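# Put the orange into the foam net sleeve

## Task

Place the orange so it ends up inside the foam net sleeve, without tugging on the net so hard that it rips (a torn net costs score).

## Robot and tools

Robot: two arms, left_arm and right_arm, each with a two-finger gripper. The fingers point along the gripper's +z axis and spread apart along its y axis. The reported hand point sits between the finger pads, roughly 1 cm short of the tips. Base poses are calibrated: left_arm at (+0.049, +0.297, 0) m, right_arm at (+0.025, -0.289, 0) m, each yawed about 1 degree. A camera stand stands behind the arms.

Frames: the scene frame has its origin at table height, halfway between the nominal bases, +z up, +x outward over the table, and left_arm on the +y side (arm names do not match image left/right). Reported positions (metres), quaternions (wxyz), velocities and Hand targets use the scene frame. Commanded offsets, however, are expressed along the axes of that arm's own current Hand target, not the scene axes.

A command row is always 14 numbers, each in [-1, 1], even if one arm stays still: dx, dy, dz, rx, ry, rz, opening for left_arm, then the same seven for right_arm. The first six per arm are an offset (not a pose) from that arm's Hand target as it stood when the action or move began; 1.0 equals 0.6 m of travel or 180 degrees of turn, and rx, ry, rz form one rotation vector. Opening is absolute, not an offset: +1 is fully open (0.094 m), -1 is closed. Sending zeros for an arm's six pose numbers re-requests its current Hand target; a 0 in the opening slot is a real command (half open), so repeat the present opening to leave a gripper unchanged.

execute_actions(actions, cameras): actions is a list of actions; each action is a list of up to 15 rows, one per 1/30 s control step. A short action repeats its final row for the remaining steps. Every row in an action counts from the same starting Hand target, and each new action starts again from wherever the Hand target then is, so resending an offset moves further. An empty actions list returns state and, by default, all camera images; otherwise images appear only if cameras names them.

move(target, speed, blend, opening_speed, grip_force, blocking, cameras): drives the grippers in straight lines toward target, which is one 14-number row or a list of up to 15 rows; every row in a list is an offset from the same starting Hand targets. speed is path top speed in m/s (0.002 to 2.9, default 0.25; rotation up to twice that in rad/s), one value or one per target. blend (m) rounds corners between listed targets; 0 stops at each. opening_speed (0.2 or more, per second on the -1..+1 scale) closes fingers gradually; use it on the orange and net. grip_force sets per-pad force limit in newtons, 10 to 50, persisting until changed; lower values close slowly. blocking=false returns after about 0.5 s while motion continues. A move is capped at 10 s; it does not avoid obstacles or the other arm. Avoid paths passing close to an arm's own base.

wait(seconds 0 to 10, cameras): lets time run with last commands held. stop(cameras): brakes a running move. zoom_image(camera, region [x0, y0, x1, y1] pixels, at most 504 by 504): enlarges part of the latest image from cam_high, cam_low, cam_left_wrist or cam_right_wrist. finished_scene(scene): ends the scene (1 or 2) permanently; the orange must remain in the sleeve with the robot released.

Results: each arm's end_effector_position and end_effector_quat_wxyz; Hand target (the last commanded pose after clipping, which later offsets count from); Joint positions (last value is measured finger gap in metres); grip_measured (finger opening on the -1..+1 scale, up to about 2.5 mm too wide when empty, narrower than a squeezed object); joint torques; Joint velocities (may say within noise); Tool commands; and for action calls, sampled positions. A move adds a move: line with its ending (done, off_target, moving, held, fault) and limits such as paced or held. Done means at rest within 10 mm and 2 degrees of the target; neither done nor off_target says anything about contact.

Practical cautions: grippers often stop short or sag and tilt, especially far out; check the pose after each move and send the remaining gap as an offset. Orientation commands are clipped to 40 degrees from the current orientation per step. A stalled arm keeps pushing until commanded back past its gripper. Fast motion raises lag, overshoot and impact force. Never let the arms, grippers or wrist cameras touch or squeeze each other; the clearance check does not protect gripper-to-gripper contact. Do not strike fixed or heavy objects, drop the orange, release it while moving, or let anything leave the table. Pull the net gently. Holding loads or stretched poses heats motors: a MOTOR HOT line appears at 75 °C, an over-temperature fault folds the arm at 90 °C. Loose objects may occasionally get nudged. Time passes while you think, so plan concisely.

Each tool is called as a command line: name --argument value for each argument, lists and objects as JSON in quotes; but a table of rows of numbers goes row by row, as --pt "numbers of a row", without its own name.

## Session

execute_actions --actions '[]'

Scene clock: 0.00 s.
left_arm: end_effector_position=(+0.3935, +0.0634, +0.2961) grip_measured=-0.969 end_effector_quat_wxyz=(+0.702, +0.641, +0.303, -0.059) | right_arm: end_effector_position=(+0.3821, -0.0334, +0.3075) grip_measured=-0.963 end_effector_quat_wxyz=(+0.309, -0.079, +0.697, +0.642)
Joint positions: left_arm=[-0.224 1.408 0.863 0.533 0.967 1.056 0.001] | right_arm=[0.315 1.487 0.951 0.561 -0.939 1.029 0.002]
Joint velocities: within noise
Joint torques (N m): no reading
Heat: left arm: 36 °C; right arm: 35 °C.
Hand target: left_arm +0.3944, +0.0655, +0.3042; +0.707, +0.638, +0.301, -0.052 | right_arm +0.3828, -0.0363, +0.3204; +0.326, -0.087, +0.689, +0.642
Tool commands: left_gripper/opening=-1.0 right_gripper/opening=-1.0

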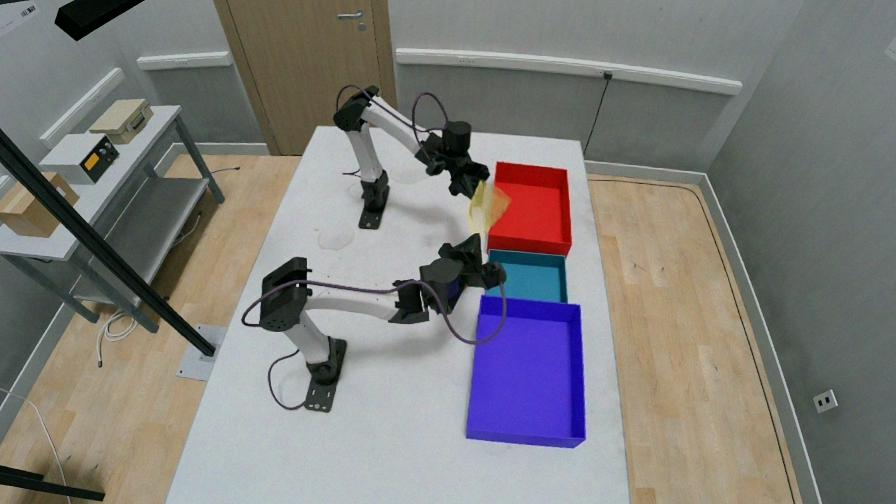

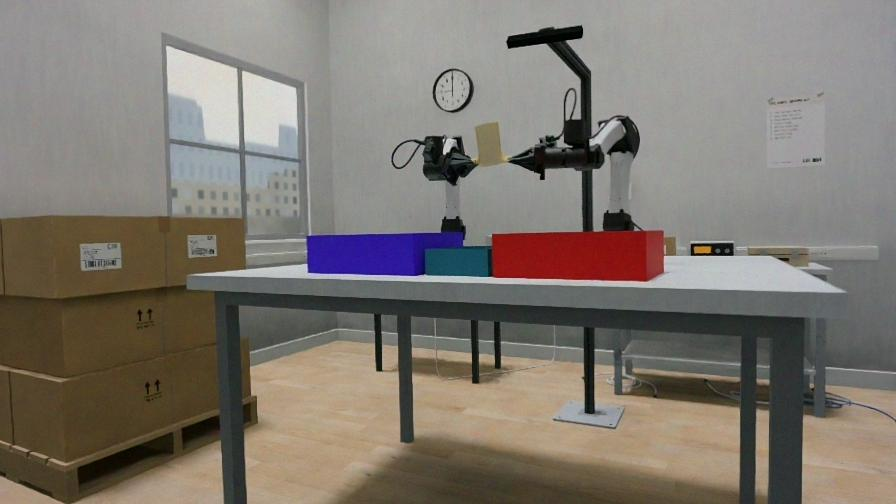

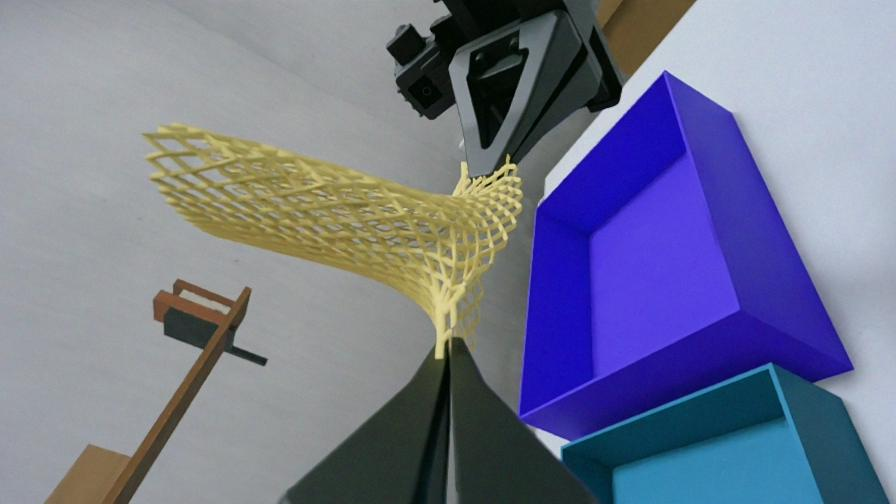

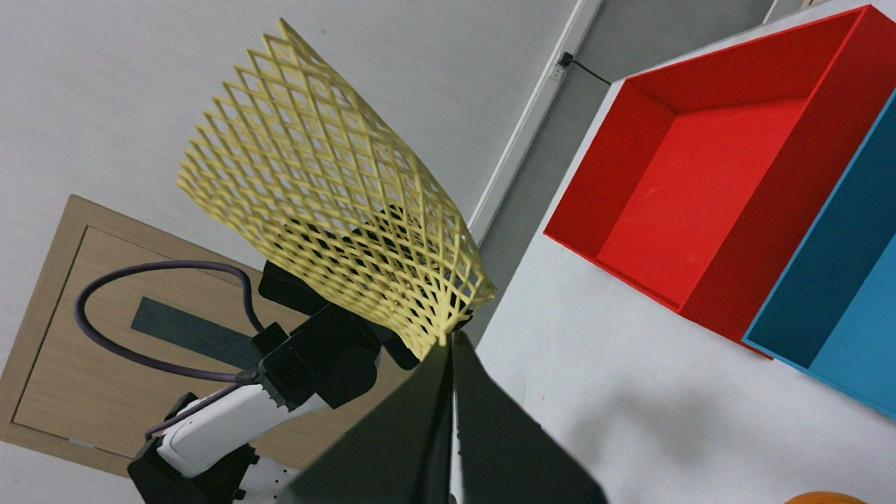

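zoom_image --camera "cam_high" --region '[400, 140, 600, 320]'

zoom_image --camera "cam_low" --region '[380, 80, 660, 290]'

zoom_image --camera "cam_left_wrist" --region '[120, 80, 624, 400]'

zoom_image --camera "cam_right_wrist" --region '[160, 0, 560, 400]'

zoom_image --camera "cam_right_wrist" --region '[560, 280, 896, 504]'

Scaled by 2.520.

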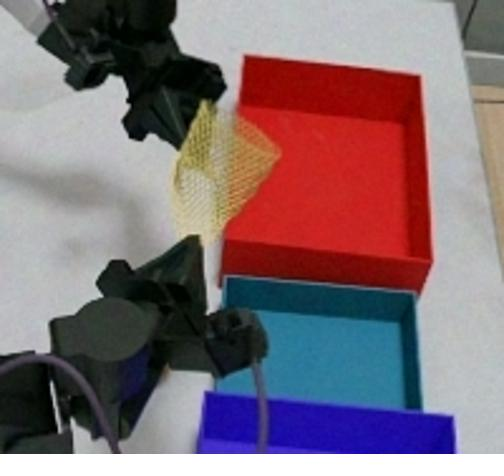

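Scaled by 1.800.

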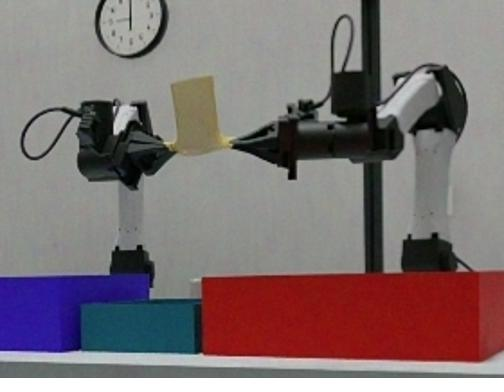

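Scaled by 1.000.

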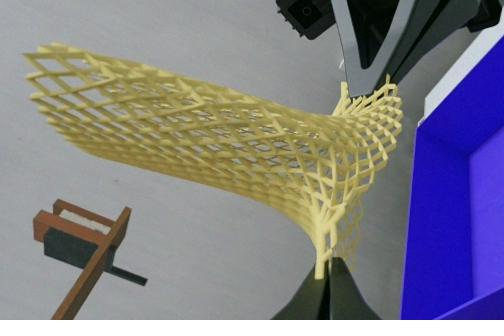

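Scaled by 1.260.

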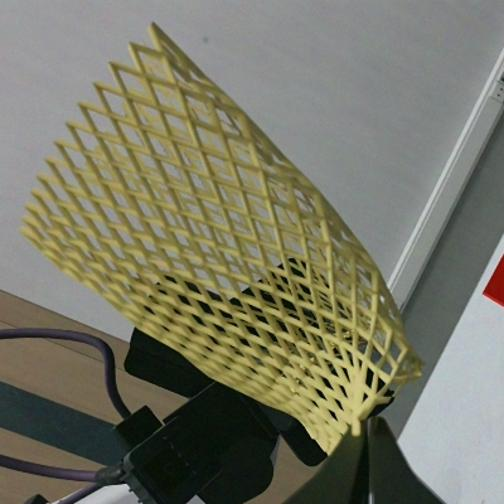

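Scaled by 1.500.

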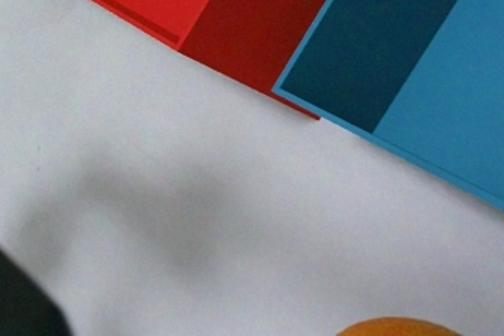

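zoom_image --camera "cam_left_wrist" --region '[390, 120, 560, 370]'

zoom_image --camera "cam_right_wrist" --region '[340, 180, 520, 370]'

zoom_image --camera "cam_low" --region '[440, 100, 560, 200]'

zoom_image --camera "cam_high" --region '[440, 160, 540, 260]'

zoom_image --camera "cam_high" --region '[430, 230, 530, 330]'

Scaled by 2.016.

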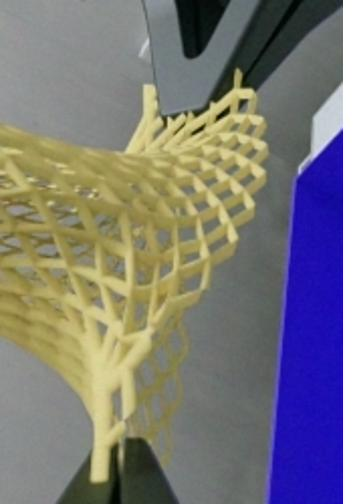

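Scaled by 2.653.

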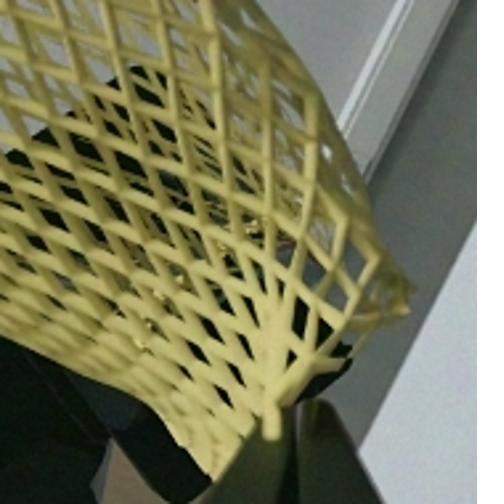

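Scaled by 4.200.

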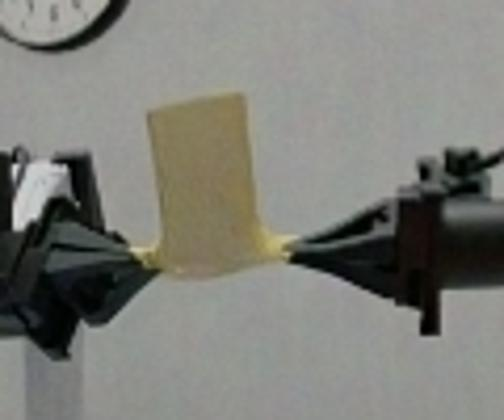

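Scaled by 5.040.

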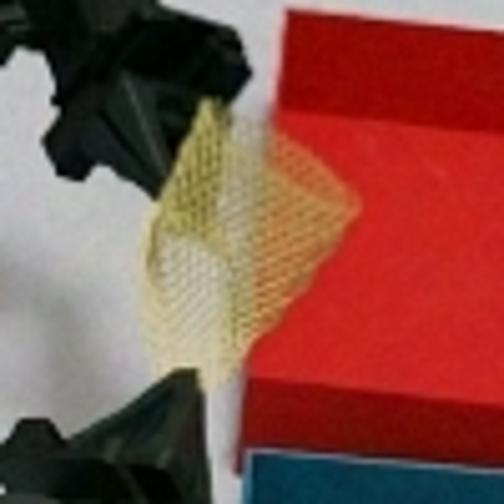

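Scaled by 5.040.

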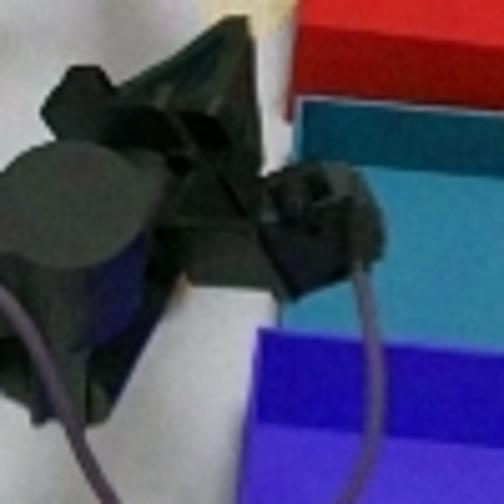

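move --target '[0.0249, -0.139, -0.0186, 0, 0, 0, -1, 0.1135, -0.0835, -0.0216, 0, 0, 0, -1]' --speed 0.08 --cameras '["all"]'

Scene clock: 43.67 s.
left_arm: end_effector_position=(+0.3603, +0.0641, +0.2258) grip_measured=-0.969 end_effector_quat_wxyz=(+0.703, +0.643, +0.297, -0.062) | right_arm: end_effector_position=(+0.3488, -0.0339, +0.2354) grip_measured=-0.963 end_effector_quat_wxyz=(+0.303, -0.083, +0.698, +0.644)
Joint positions: left_arm=[-0.247 1.432 0.564 0.862 0.958 1.056 0.001] | right_arm=[0.342 1.507 0.652 0.877 -0.926 1.029 0.002]
Joint torques (N m): left_arm=[-0.32 -3.92 5.11 1.84 -0.32 -0.06] | right_arm=[-0.1 -4.85 5.53 2.07 0.24 -0.16]
Heat: left arm: 38 °C; right arm: 40 °C.
Hand target: left_arm +0.3645, +0.0656, +0.2241; +0.707, +0.638, +0.301, -0.052 | right_arm +0.3527, -0.0362, +0.2403; +0.326, -0.087, +0.689, +0.642
Off the commanded pose: left_arm 0.005 m, 1 deg | right_arm 0.007 m, 3 deg.
move: off_target (right_arm)
camera_calibration:
cam_left_wrist: T_world_to_cam=[[-0.438357, -0.179638, -0.880666, 0.368867], [0.512774, 0.754737, -0.409187, -0.115187], [0.738177, -0.630953, -0.238731, -0.042884], [0, 0, 0, 1]] pos_world=[0.252416, 0.12614, 0.267478]
cam_right_wrist: T_world_to_cam=[[0.519386, -0.117515, -0.846421, 0.0133619], [-0.84338, -0.230045, -0.485581, 0.430621], [-0.137652, 0.966059, -0.218592, 0.262051], [0, 0, 0, 1]] pos_world=[0.392309, -0.152524, 0.277693]

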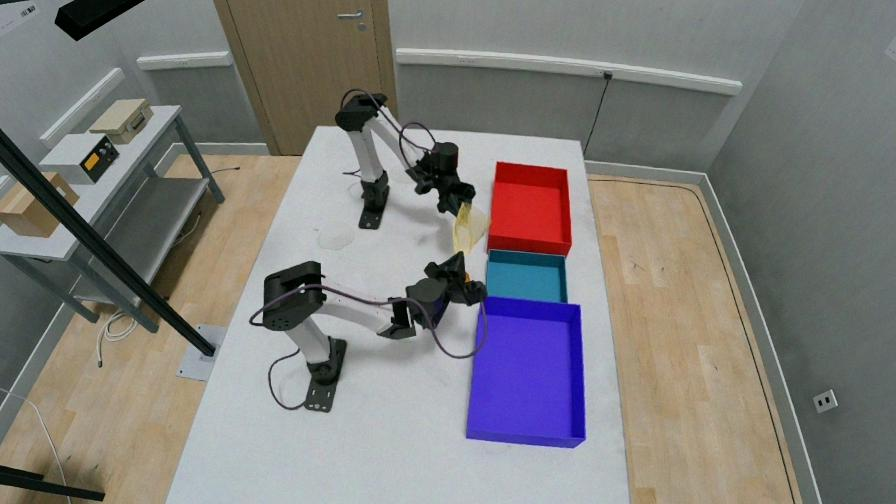

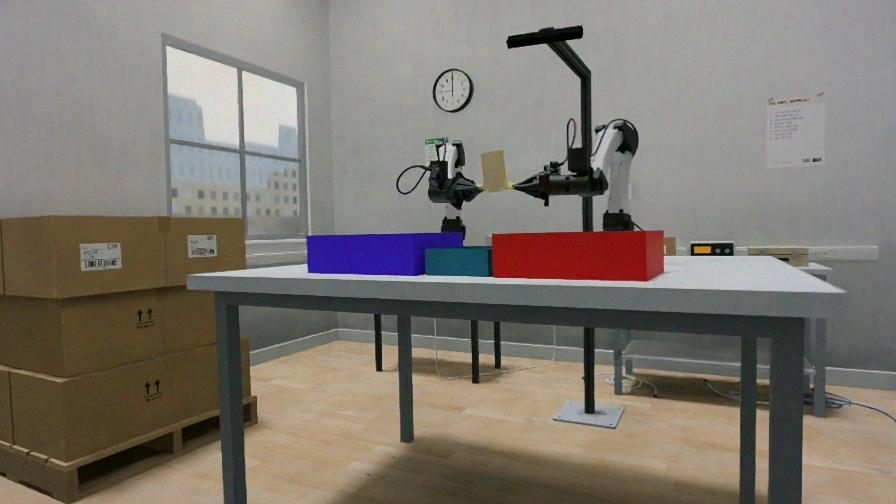

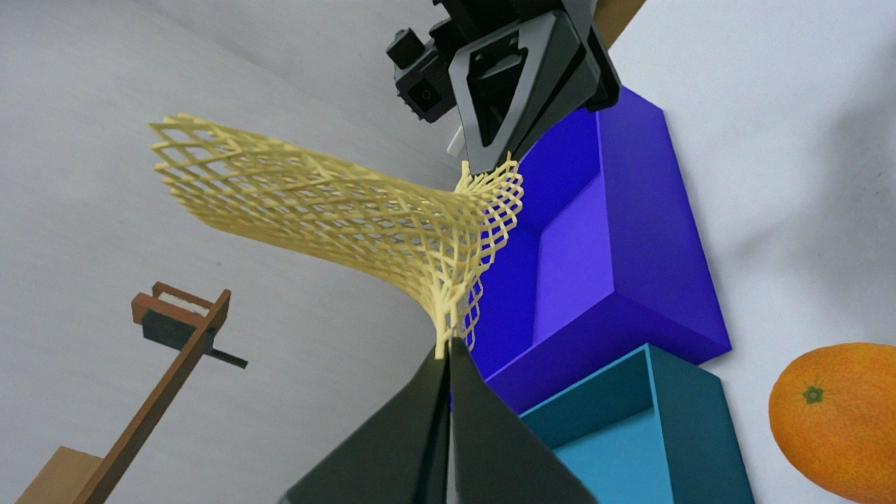

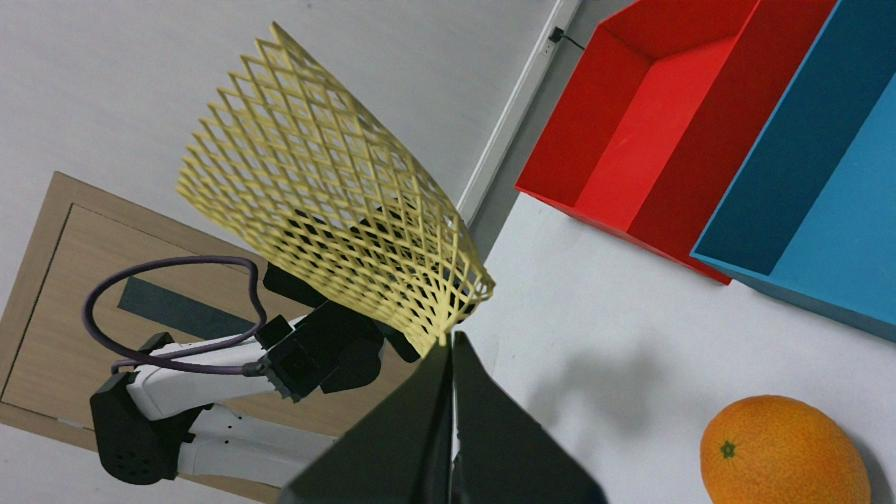

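zoom_image --camera "cam_left_wrist" --region '[700, 300, 896, 504]'

zoom_image --camera "cam_right_wrist" --region '[660, 340, 896, 504]'

zoom_image --camera "cam_high" --region '[420, 190, 520, 310]'

zoom_image --camera "cam_left_wrist" --region '[140, 100, 540, 370]'

Scaled by 2.471.

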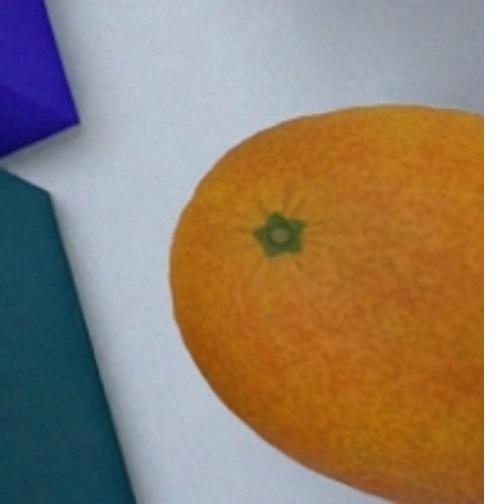

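Scaled by 2.136.

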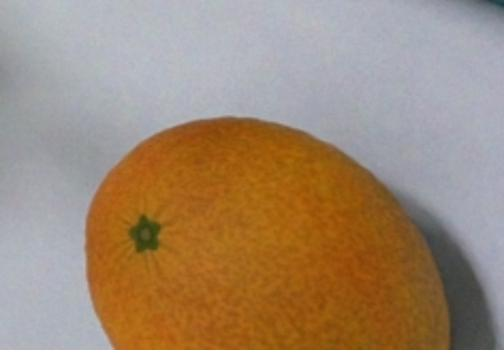

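Scaled by 4.200.

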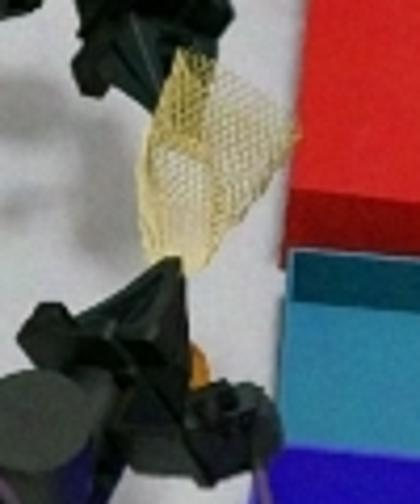

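Scaled by 1.260.

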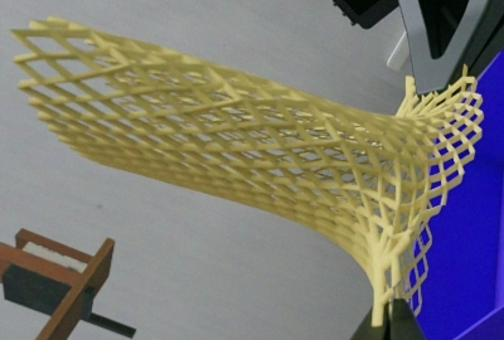

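zoom_image --camera "cam_left_wrist" --region '[420, 140, 540, 360]'

zoom_image --camera "cam_right_wrist" --region '[380, 220, 520, 370]'

Scaled by 2.291.

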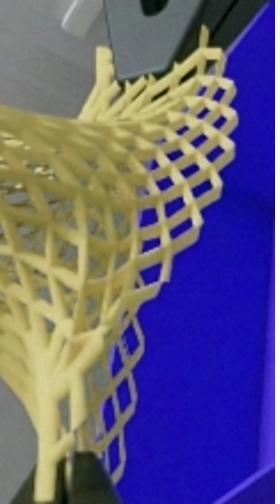

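Scaled by 3.360.

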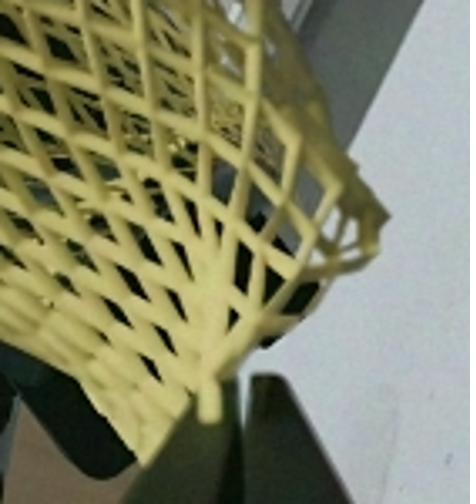

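move --target '[0.0198, -0.0383, 0.0080, 0.1626, 0.0507, 0.0094, -1, 0.0495, -0.0383, 0.0085, 0.1835, 0.0249, 0.0189, -1]' --speed 0.08 --cameras '["all"]'

Scene clock: 90.33 s.
left_arm: end_effector_position=(+0.3608, +0.0601, +0.1968) grip_measured=-0.969 end_effector_quat_wxyz=(+0.505, +0.798, +0.321, -0.071) | right_arm: end_effector_position=(+0.3400, -0.0238, +0.1914) grip_measured=-0.963 end_effector_quat_wxyz=(+0.275, +0.009, +0.859, +0.432)
Joint positions: left_arm=[-0.292 1.453 1.046 -0.398 0.842 1.709 0.001] | right_arm=[0.554 1.341 0.868 -0.07 -0.399 0.784 0.002]
Joint torques (N m): left_arm=[-0.4 -4.85 8.91 1.01 -0.01 0.11] | right_arm=[0.03 -5.89 9.8 1.36 0.21 -0.24]
Heat: left arm: 38 °C; right arm: 37 °C.
Hand target: left_arm +0.3654, +0.0607, +0.1983; +0.497, +0.802, +0.323, -0.065 | right_arm +0.3438, -0.0263, +0.2049; +0.291, +0.005, +0.857, +0.425
Off the commanded pose: left_arm 0.005 m, 1 deg | right_arm 0.014 m, 2 deg.
move: off_target (right_arm)
camera_calibration:
cam_left_wrist: T_world_to_cam=[[-0.557071, 0.276283, -0.78316, 0.338994], [0.555561, 0.824926, -0.10416, -0.203995], [0.617271, -0.493118, -0.613035, 0.05625], [0, 0, 0, 1]] pos_world=[0.267454, 0.10236, 0.278722]
cam_right_wrist: T_world_to_cam=[[0.242209, -0.595897, -0.765664, 0.0493236], [-0.970197, -0.154651, -0.186549, 0.391909], [-0.0072467, 0.788029, -0.615595, 0.268869], [0, 0, 0, 1]] pos_world=[0.370231, -0.121875, 0.27639]

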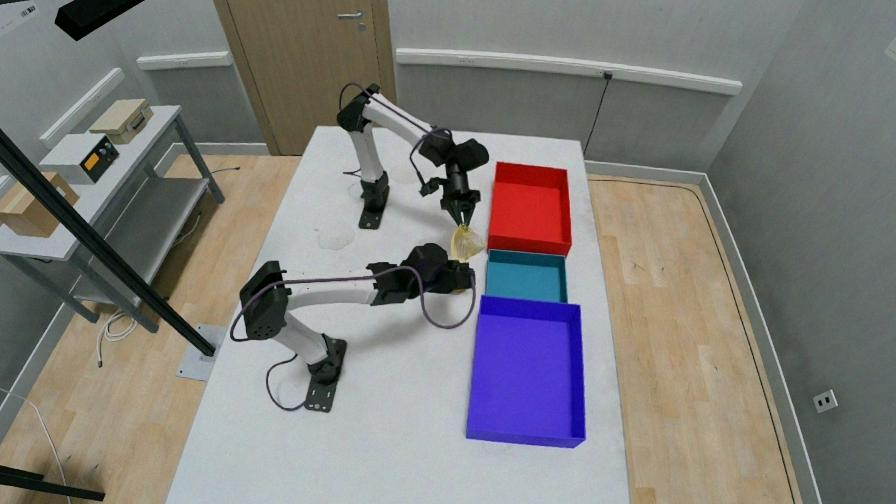

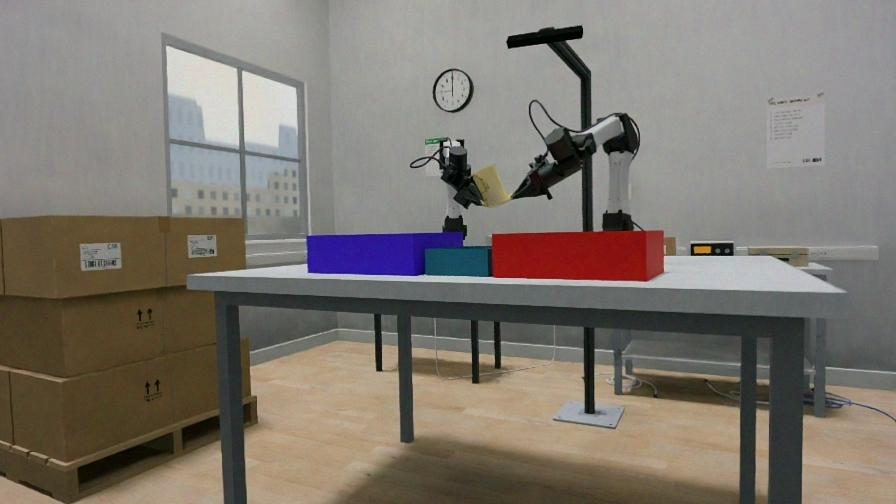

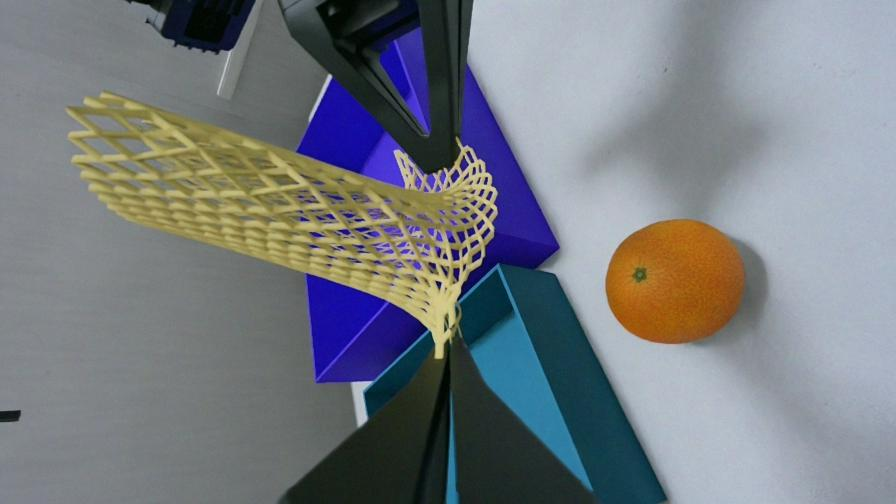

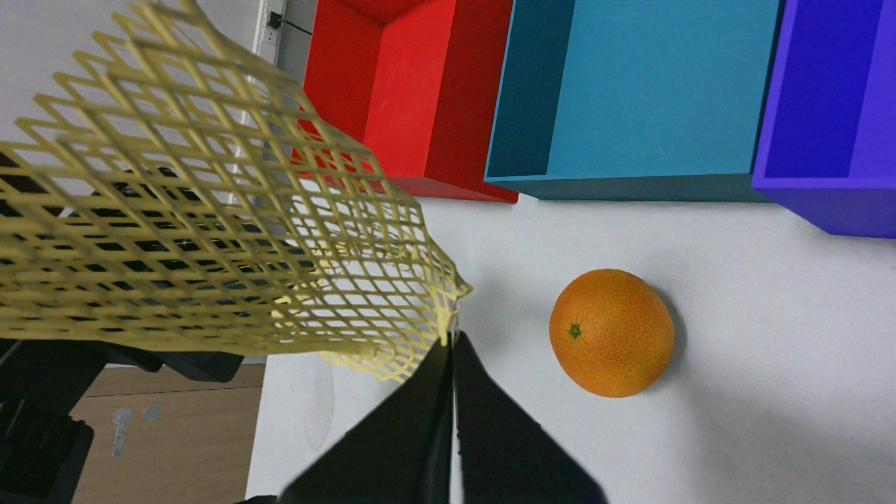

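zoom_image --camera "cam_low" --region '[430, 130, 590, 230]'

zoom_image --camera "cam_left_wrist" --region '[380, 120, 540, 370]'

zoom_image --camera "cam_right_wrist" --region '[240, 200, 520, 400]'

zoom_image --camera "cam_high" --region '[420, 180, 520, 310]'

Scaled by 3.150.

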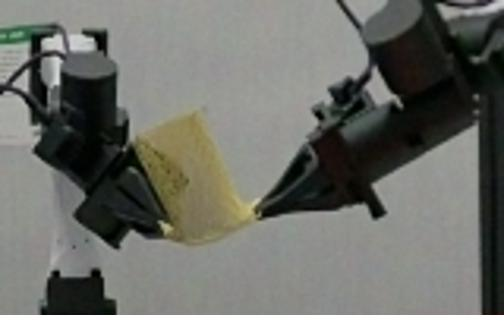

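Scaled by 2.016.

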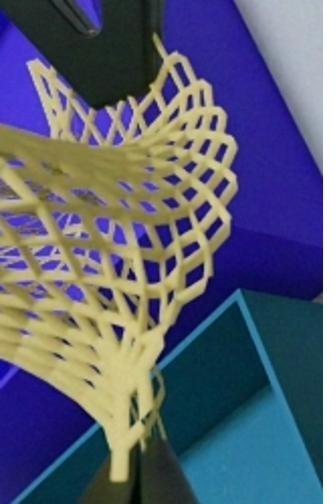

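Scaled by 1.800.

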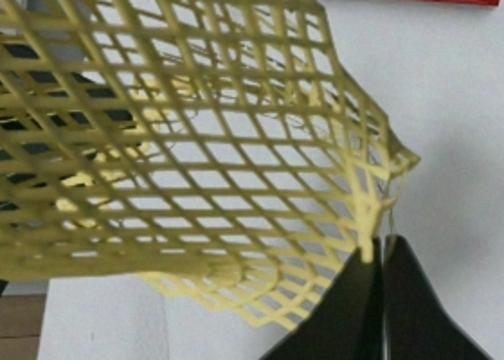

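Scaled by 3.877.

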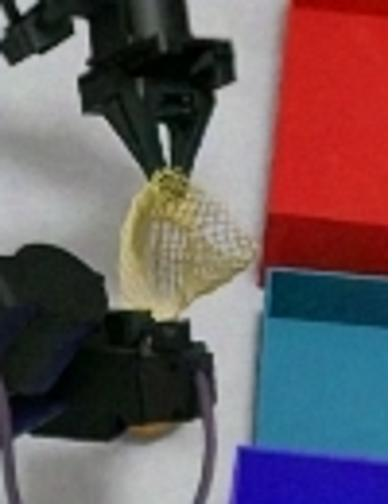

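zoom_image --camera "cam_low" --region '[465, 155, 535, 215]'

zoom_image --camera "cam_left_wrist" --region '[380, 110, 520, 230]'

zoom_image --camera "cam_left_wrist" --region '[380, 250, 520, 390]'

zoom_image --camera "cam_right_wrist" --region '[400, 250, 520, 370]'

Scaled by 7.200.

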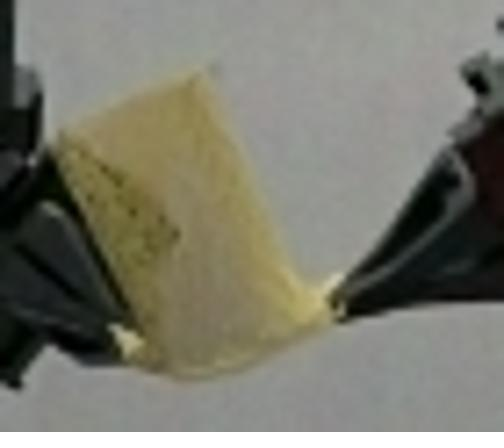

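Scaled by 3.600.

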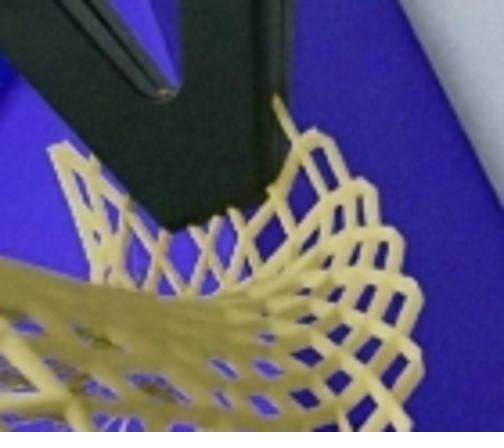

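Scaled by 3.600.

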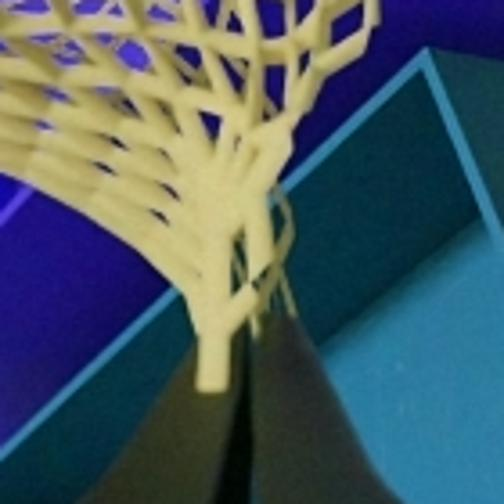

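Scaled by 4.200.

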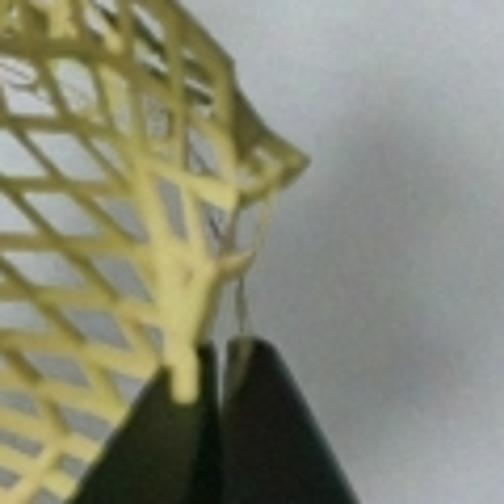

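move --target '[0.0575, -0.1230, 0.0707, 0, 0, 0, -1, 0.0813, -0.1008, 0.0640, 0, 0, 0, -1]' --speed 0.08 --cameras '["all"]'

Scene clock: 130.87 s.
left_arm: end_effector_position=(+0.3542, +0.0622, +0.1112) grip_measured=-0.969 end_effector_quat_wxyz=(+0.499, +0.800, +0.324, -0.077) | right_arm: end_effector_position=(+0.3319, -0.0235, +0.1155) grip_measured=-0.963 end_effector_quat_wxyz=(+0.274, +0.006, +0.862, +0.427)
Joint positions: left_arm=[-0.292 1.554 0.789 -0.063 0.842 1.715 0.001] | right_arm=[0.572 1.449 0.635 0.263 -0.381 0.784 0.002]
Joint torques (N m): left_arm=[-0.49 -5.34 5.23 1.55 -0.01 0.04] | right_arm=[-0.01 -4.64 5.5 1.98 0.16 -0.17]
Heat: left arm: 38 °C; right arm: 39 °C.
Hand target: left_arm +0.3585, +0.0625, +0.1067; +0.497, +0.802, +0.323, -0.065 | right_arm +0.3371, -0.0245, +0.1185; +0.291, +0.005, +0.857, +0.425
Off the commanded pose: left_arm 0.006 m, 1 deg | right_arm 0.006 m, 2 deg.
move: done
camera_calibration:
cam_left_wrist: T_world_to_cam=[[-0.569165, 0.284392, -0.771474, 0.270236], [0.556258, 0.824147, -0.106577, -0.2109], [0.605499, -0.489798, -0.627271, 0.0144925], [0, 0, 0, 1]] pos_world=[0.262348, 0.104058, 0.195094]
cam_right_wrist: T_world_to_cam=[[0.242519, -0.604562, -0.758742, -0.00777445], [-0.970092, -0.159459, -0.183017, 0.369386], [-0.0103436, 0.780434, -0.625153, 0.223797], [0, 0, 0, 1]] pos_world=[0.362539, -0.120457, 0.201612]

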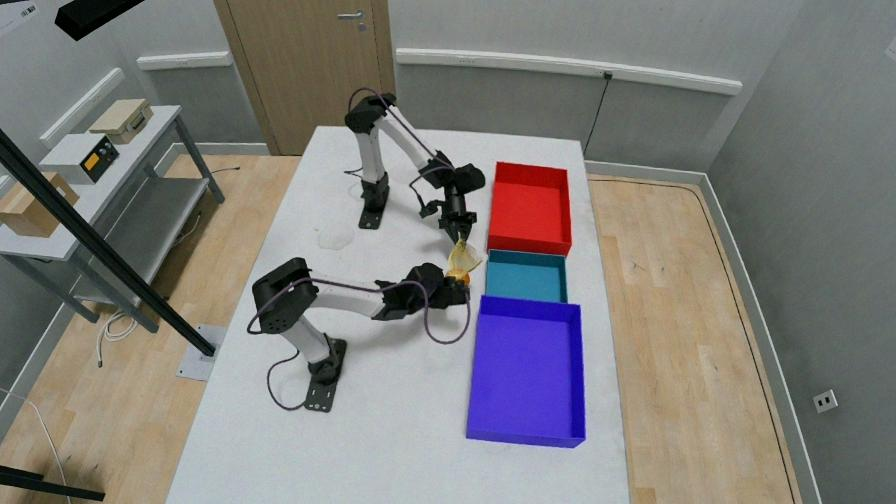

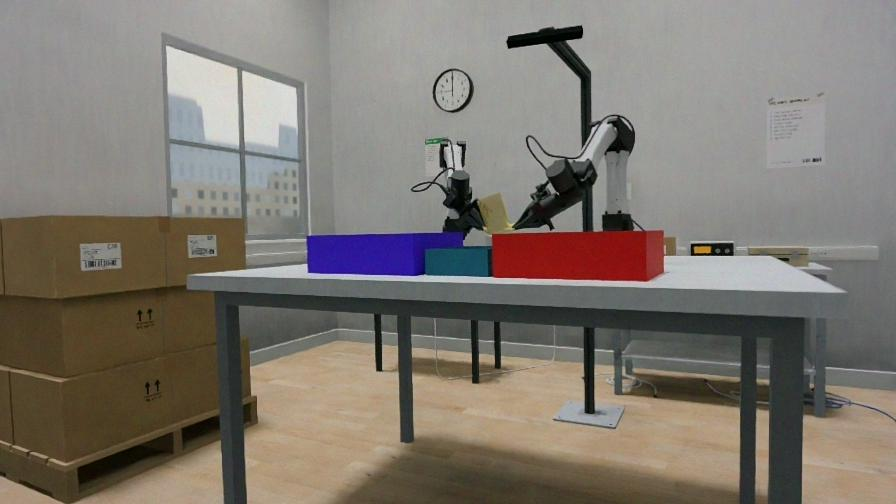

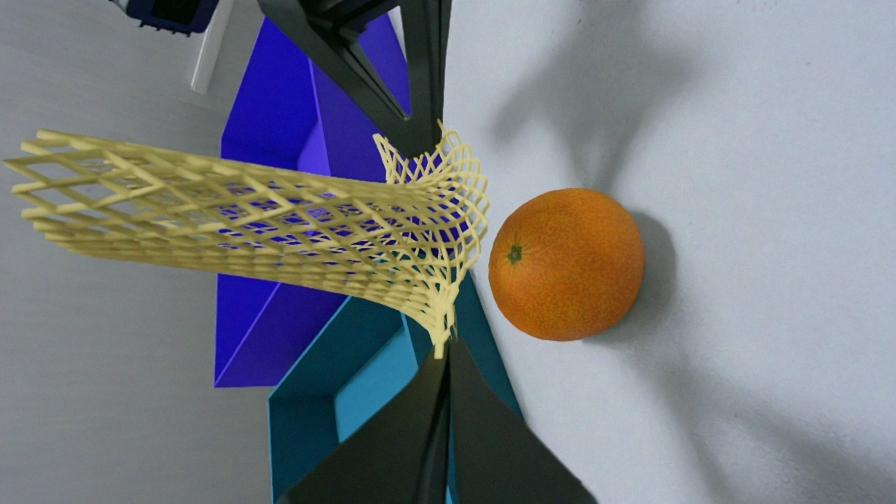

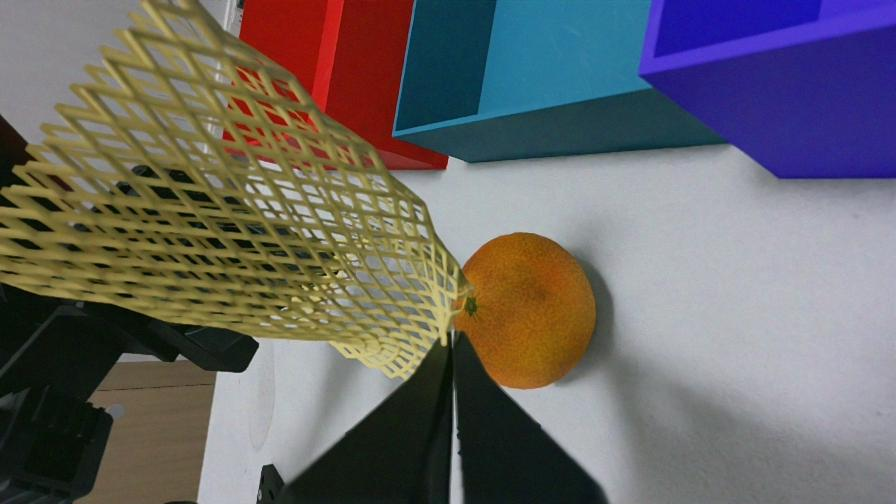

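zoom_image --camera "cam_right_wrist" --region '[310, 210, 610, 410]'

zoom_image --camera "cam_left_wrist" --region '[340, 100, 660, 360]'

zoom_image --camera "cam_high" --region '[430, 210, 510, 310]'

zoom_image --camera "cam_low" --region '[460, 180, 540, 250]'

Scaled by 1.680.

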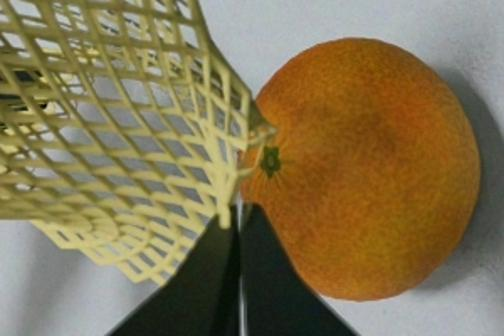

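Scaled by 1.575.

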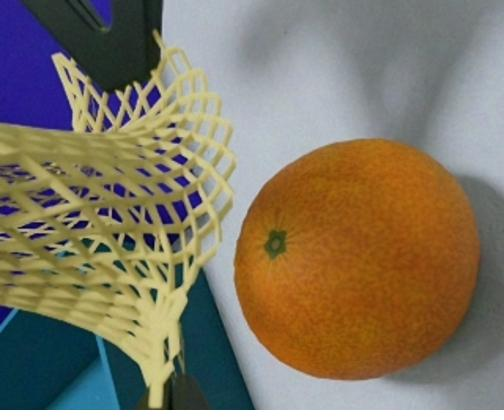

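Scaled by 5.040.

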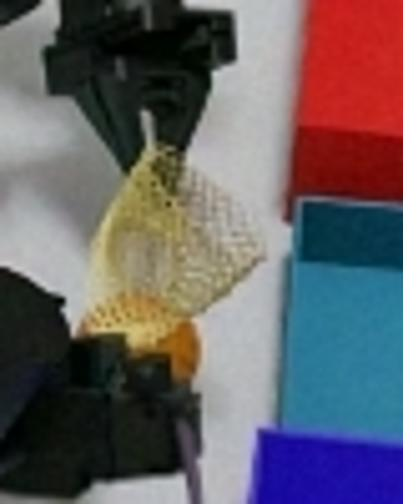

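Scaled by 6.300.

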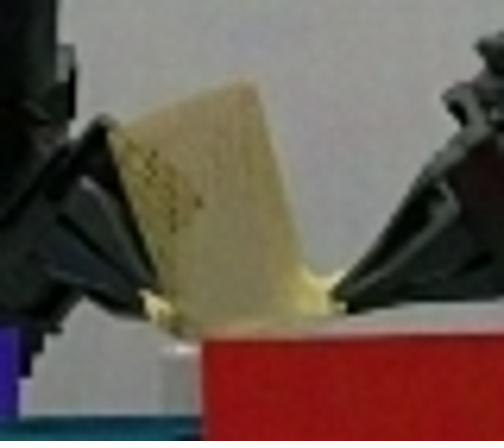

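move --target '[0.0210, -0.0397, 0.0153, 0, 0, 0, -1, 0.0307, -0.0380, 0.0220, 0, 0, 0, -1]' --speed 0.05 --cameras '["all"]'

Scene clock: 179.07 s.
left_arm: end_effector_position=(+0.3504, +0.0635, +0.0828) grip_measured=-0.969 end_effector_quat_wxyz=(+0.497, +0.802, +0.322, -0.077) | right_arm: end_effector_position=(+0.3294, -0.0234, +0.0845) grip_measured=-0.963 end_effector_quat_wxyz=(+0.275, +0.005, +0.861, +0.428)
Joint positions: left_arm=[-0.292 1.613 0.719 0.056 0.842 1.726 0.001] | right_arm=[0.577 1.538 0.555 0.436 -0.378 0.784 0.002]
Joint torques (N m): left_arm=[0.87 -5.3 4.85 1.53 0.09 0.1] | right_arm=[0.13 -4.81 4.74 1.97 0.22 -0.11]
Heat: left arm: 38 °C; right arm: 40 °C.
Hand target: left_arm +0.3565, +0.0676, +0.0788; +0.497, +0.802, +0.323, -0.065 | right_arm +0.3339, -0.0248, +0.0865; +0.291, +0.005, +0.857, +0.425
Off the commanded pose: left_arm 0.008 m, 1 deg | right_arm 0.005 m, 2 deg.
move: done
camera_calibration:
cam_left_wrist: T_world_to_cam=[[-0.567383, 0.291266, -0.770221, 0.244721], [0.560641, 0.821721, -0.102255, -0.214623], [0.603123, -0.489835, -0.629527, 0.000552287], [0, 0, 0, 1]] pos_world=[0.258844, 0.105352, 0.16689]
cam_right_wrist: T_world_to_cam=[[0.247356, -0.603263, -0.758214, -0.0322417], [-0.968884, -0.161175, -0.187847, 0.36129], [-0.00888405, 0.781086, -0.62436, 0.203869], [0, 0, 0, 1]] pos_world=[0.359834, -0.120459, 0.170709]

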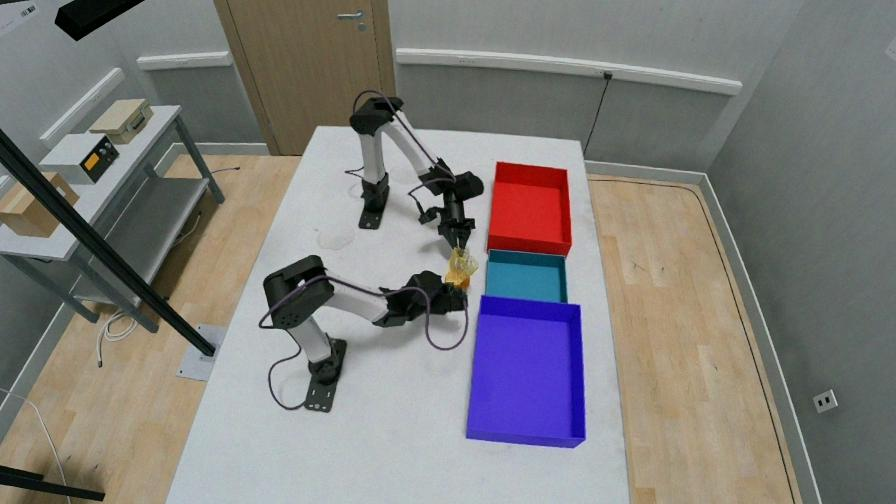

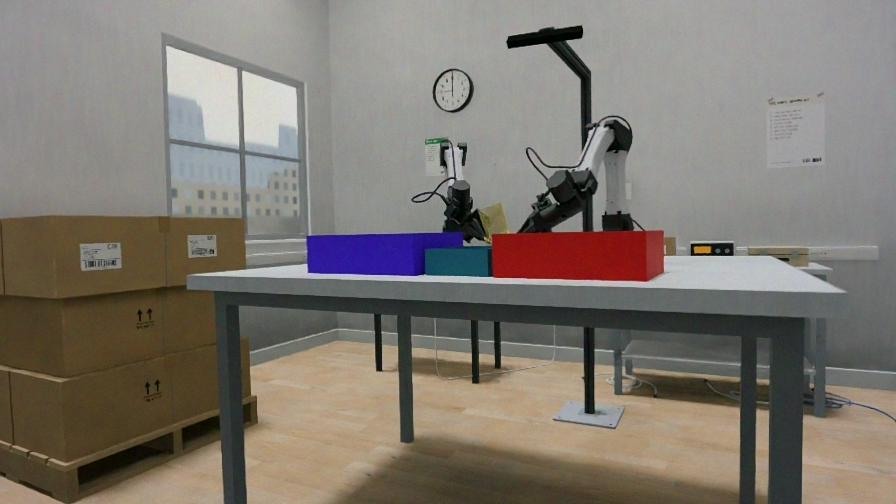

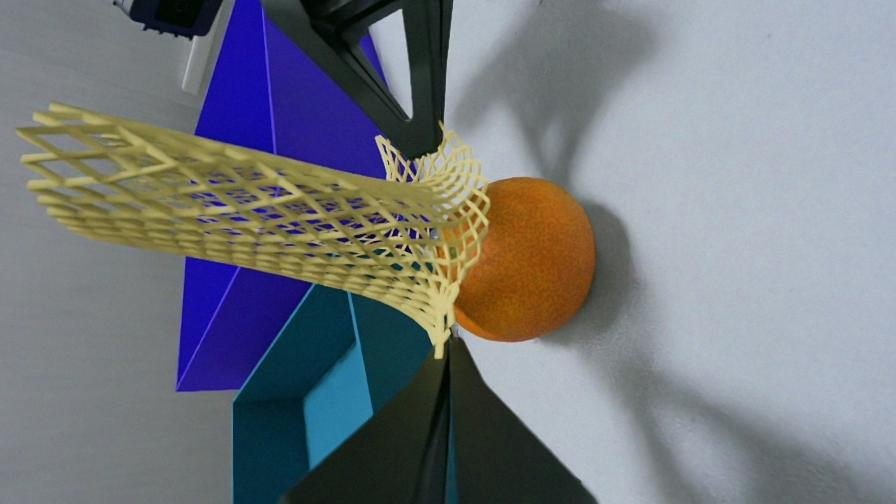

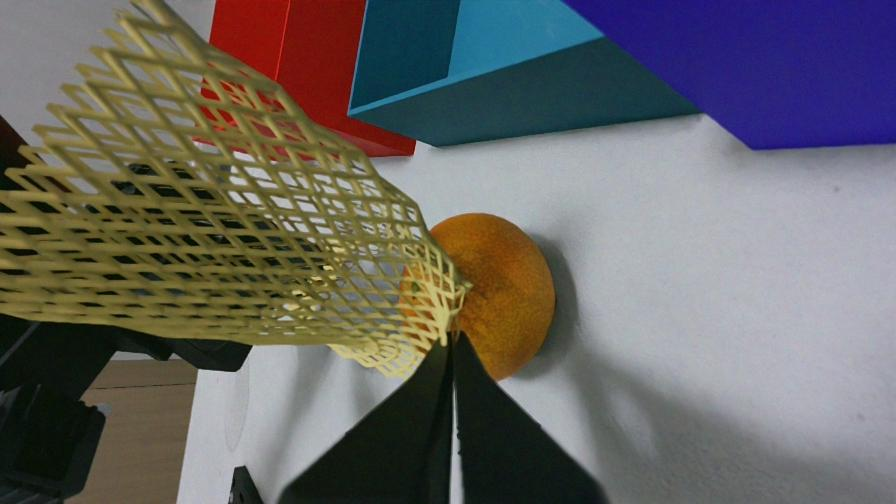

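zoom_image --camera "cam_left_wrist" --region '[340, 100, 640, 370]'

zoom_image --camera "cam_right_wrist" --region '[290, 190, 590, 410]'

zoom_image --camera "cam_high" --region '[420, 220, 510, 310]'

Scaled by 1.680.

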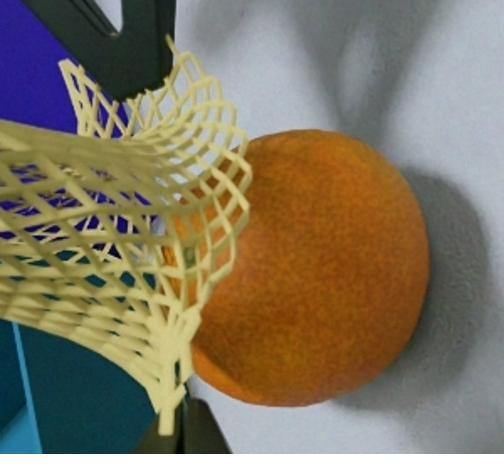

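Scaled by 1.680.

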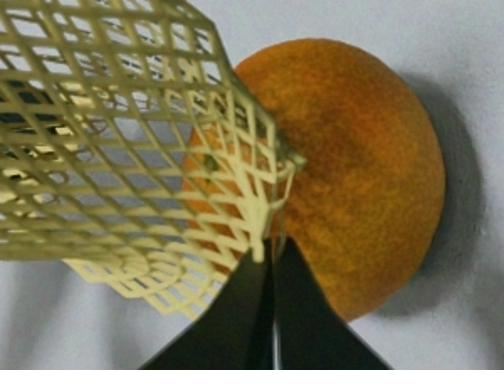

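Scaled by 5.600.

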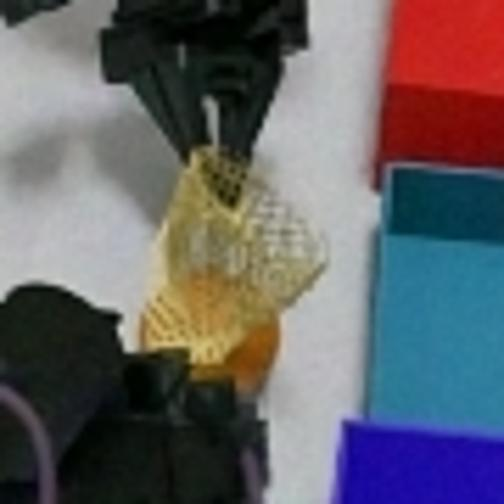

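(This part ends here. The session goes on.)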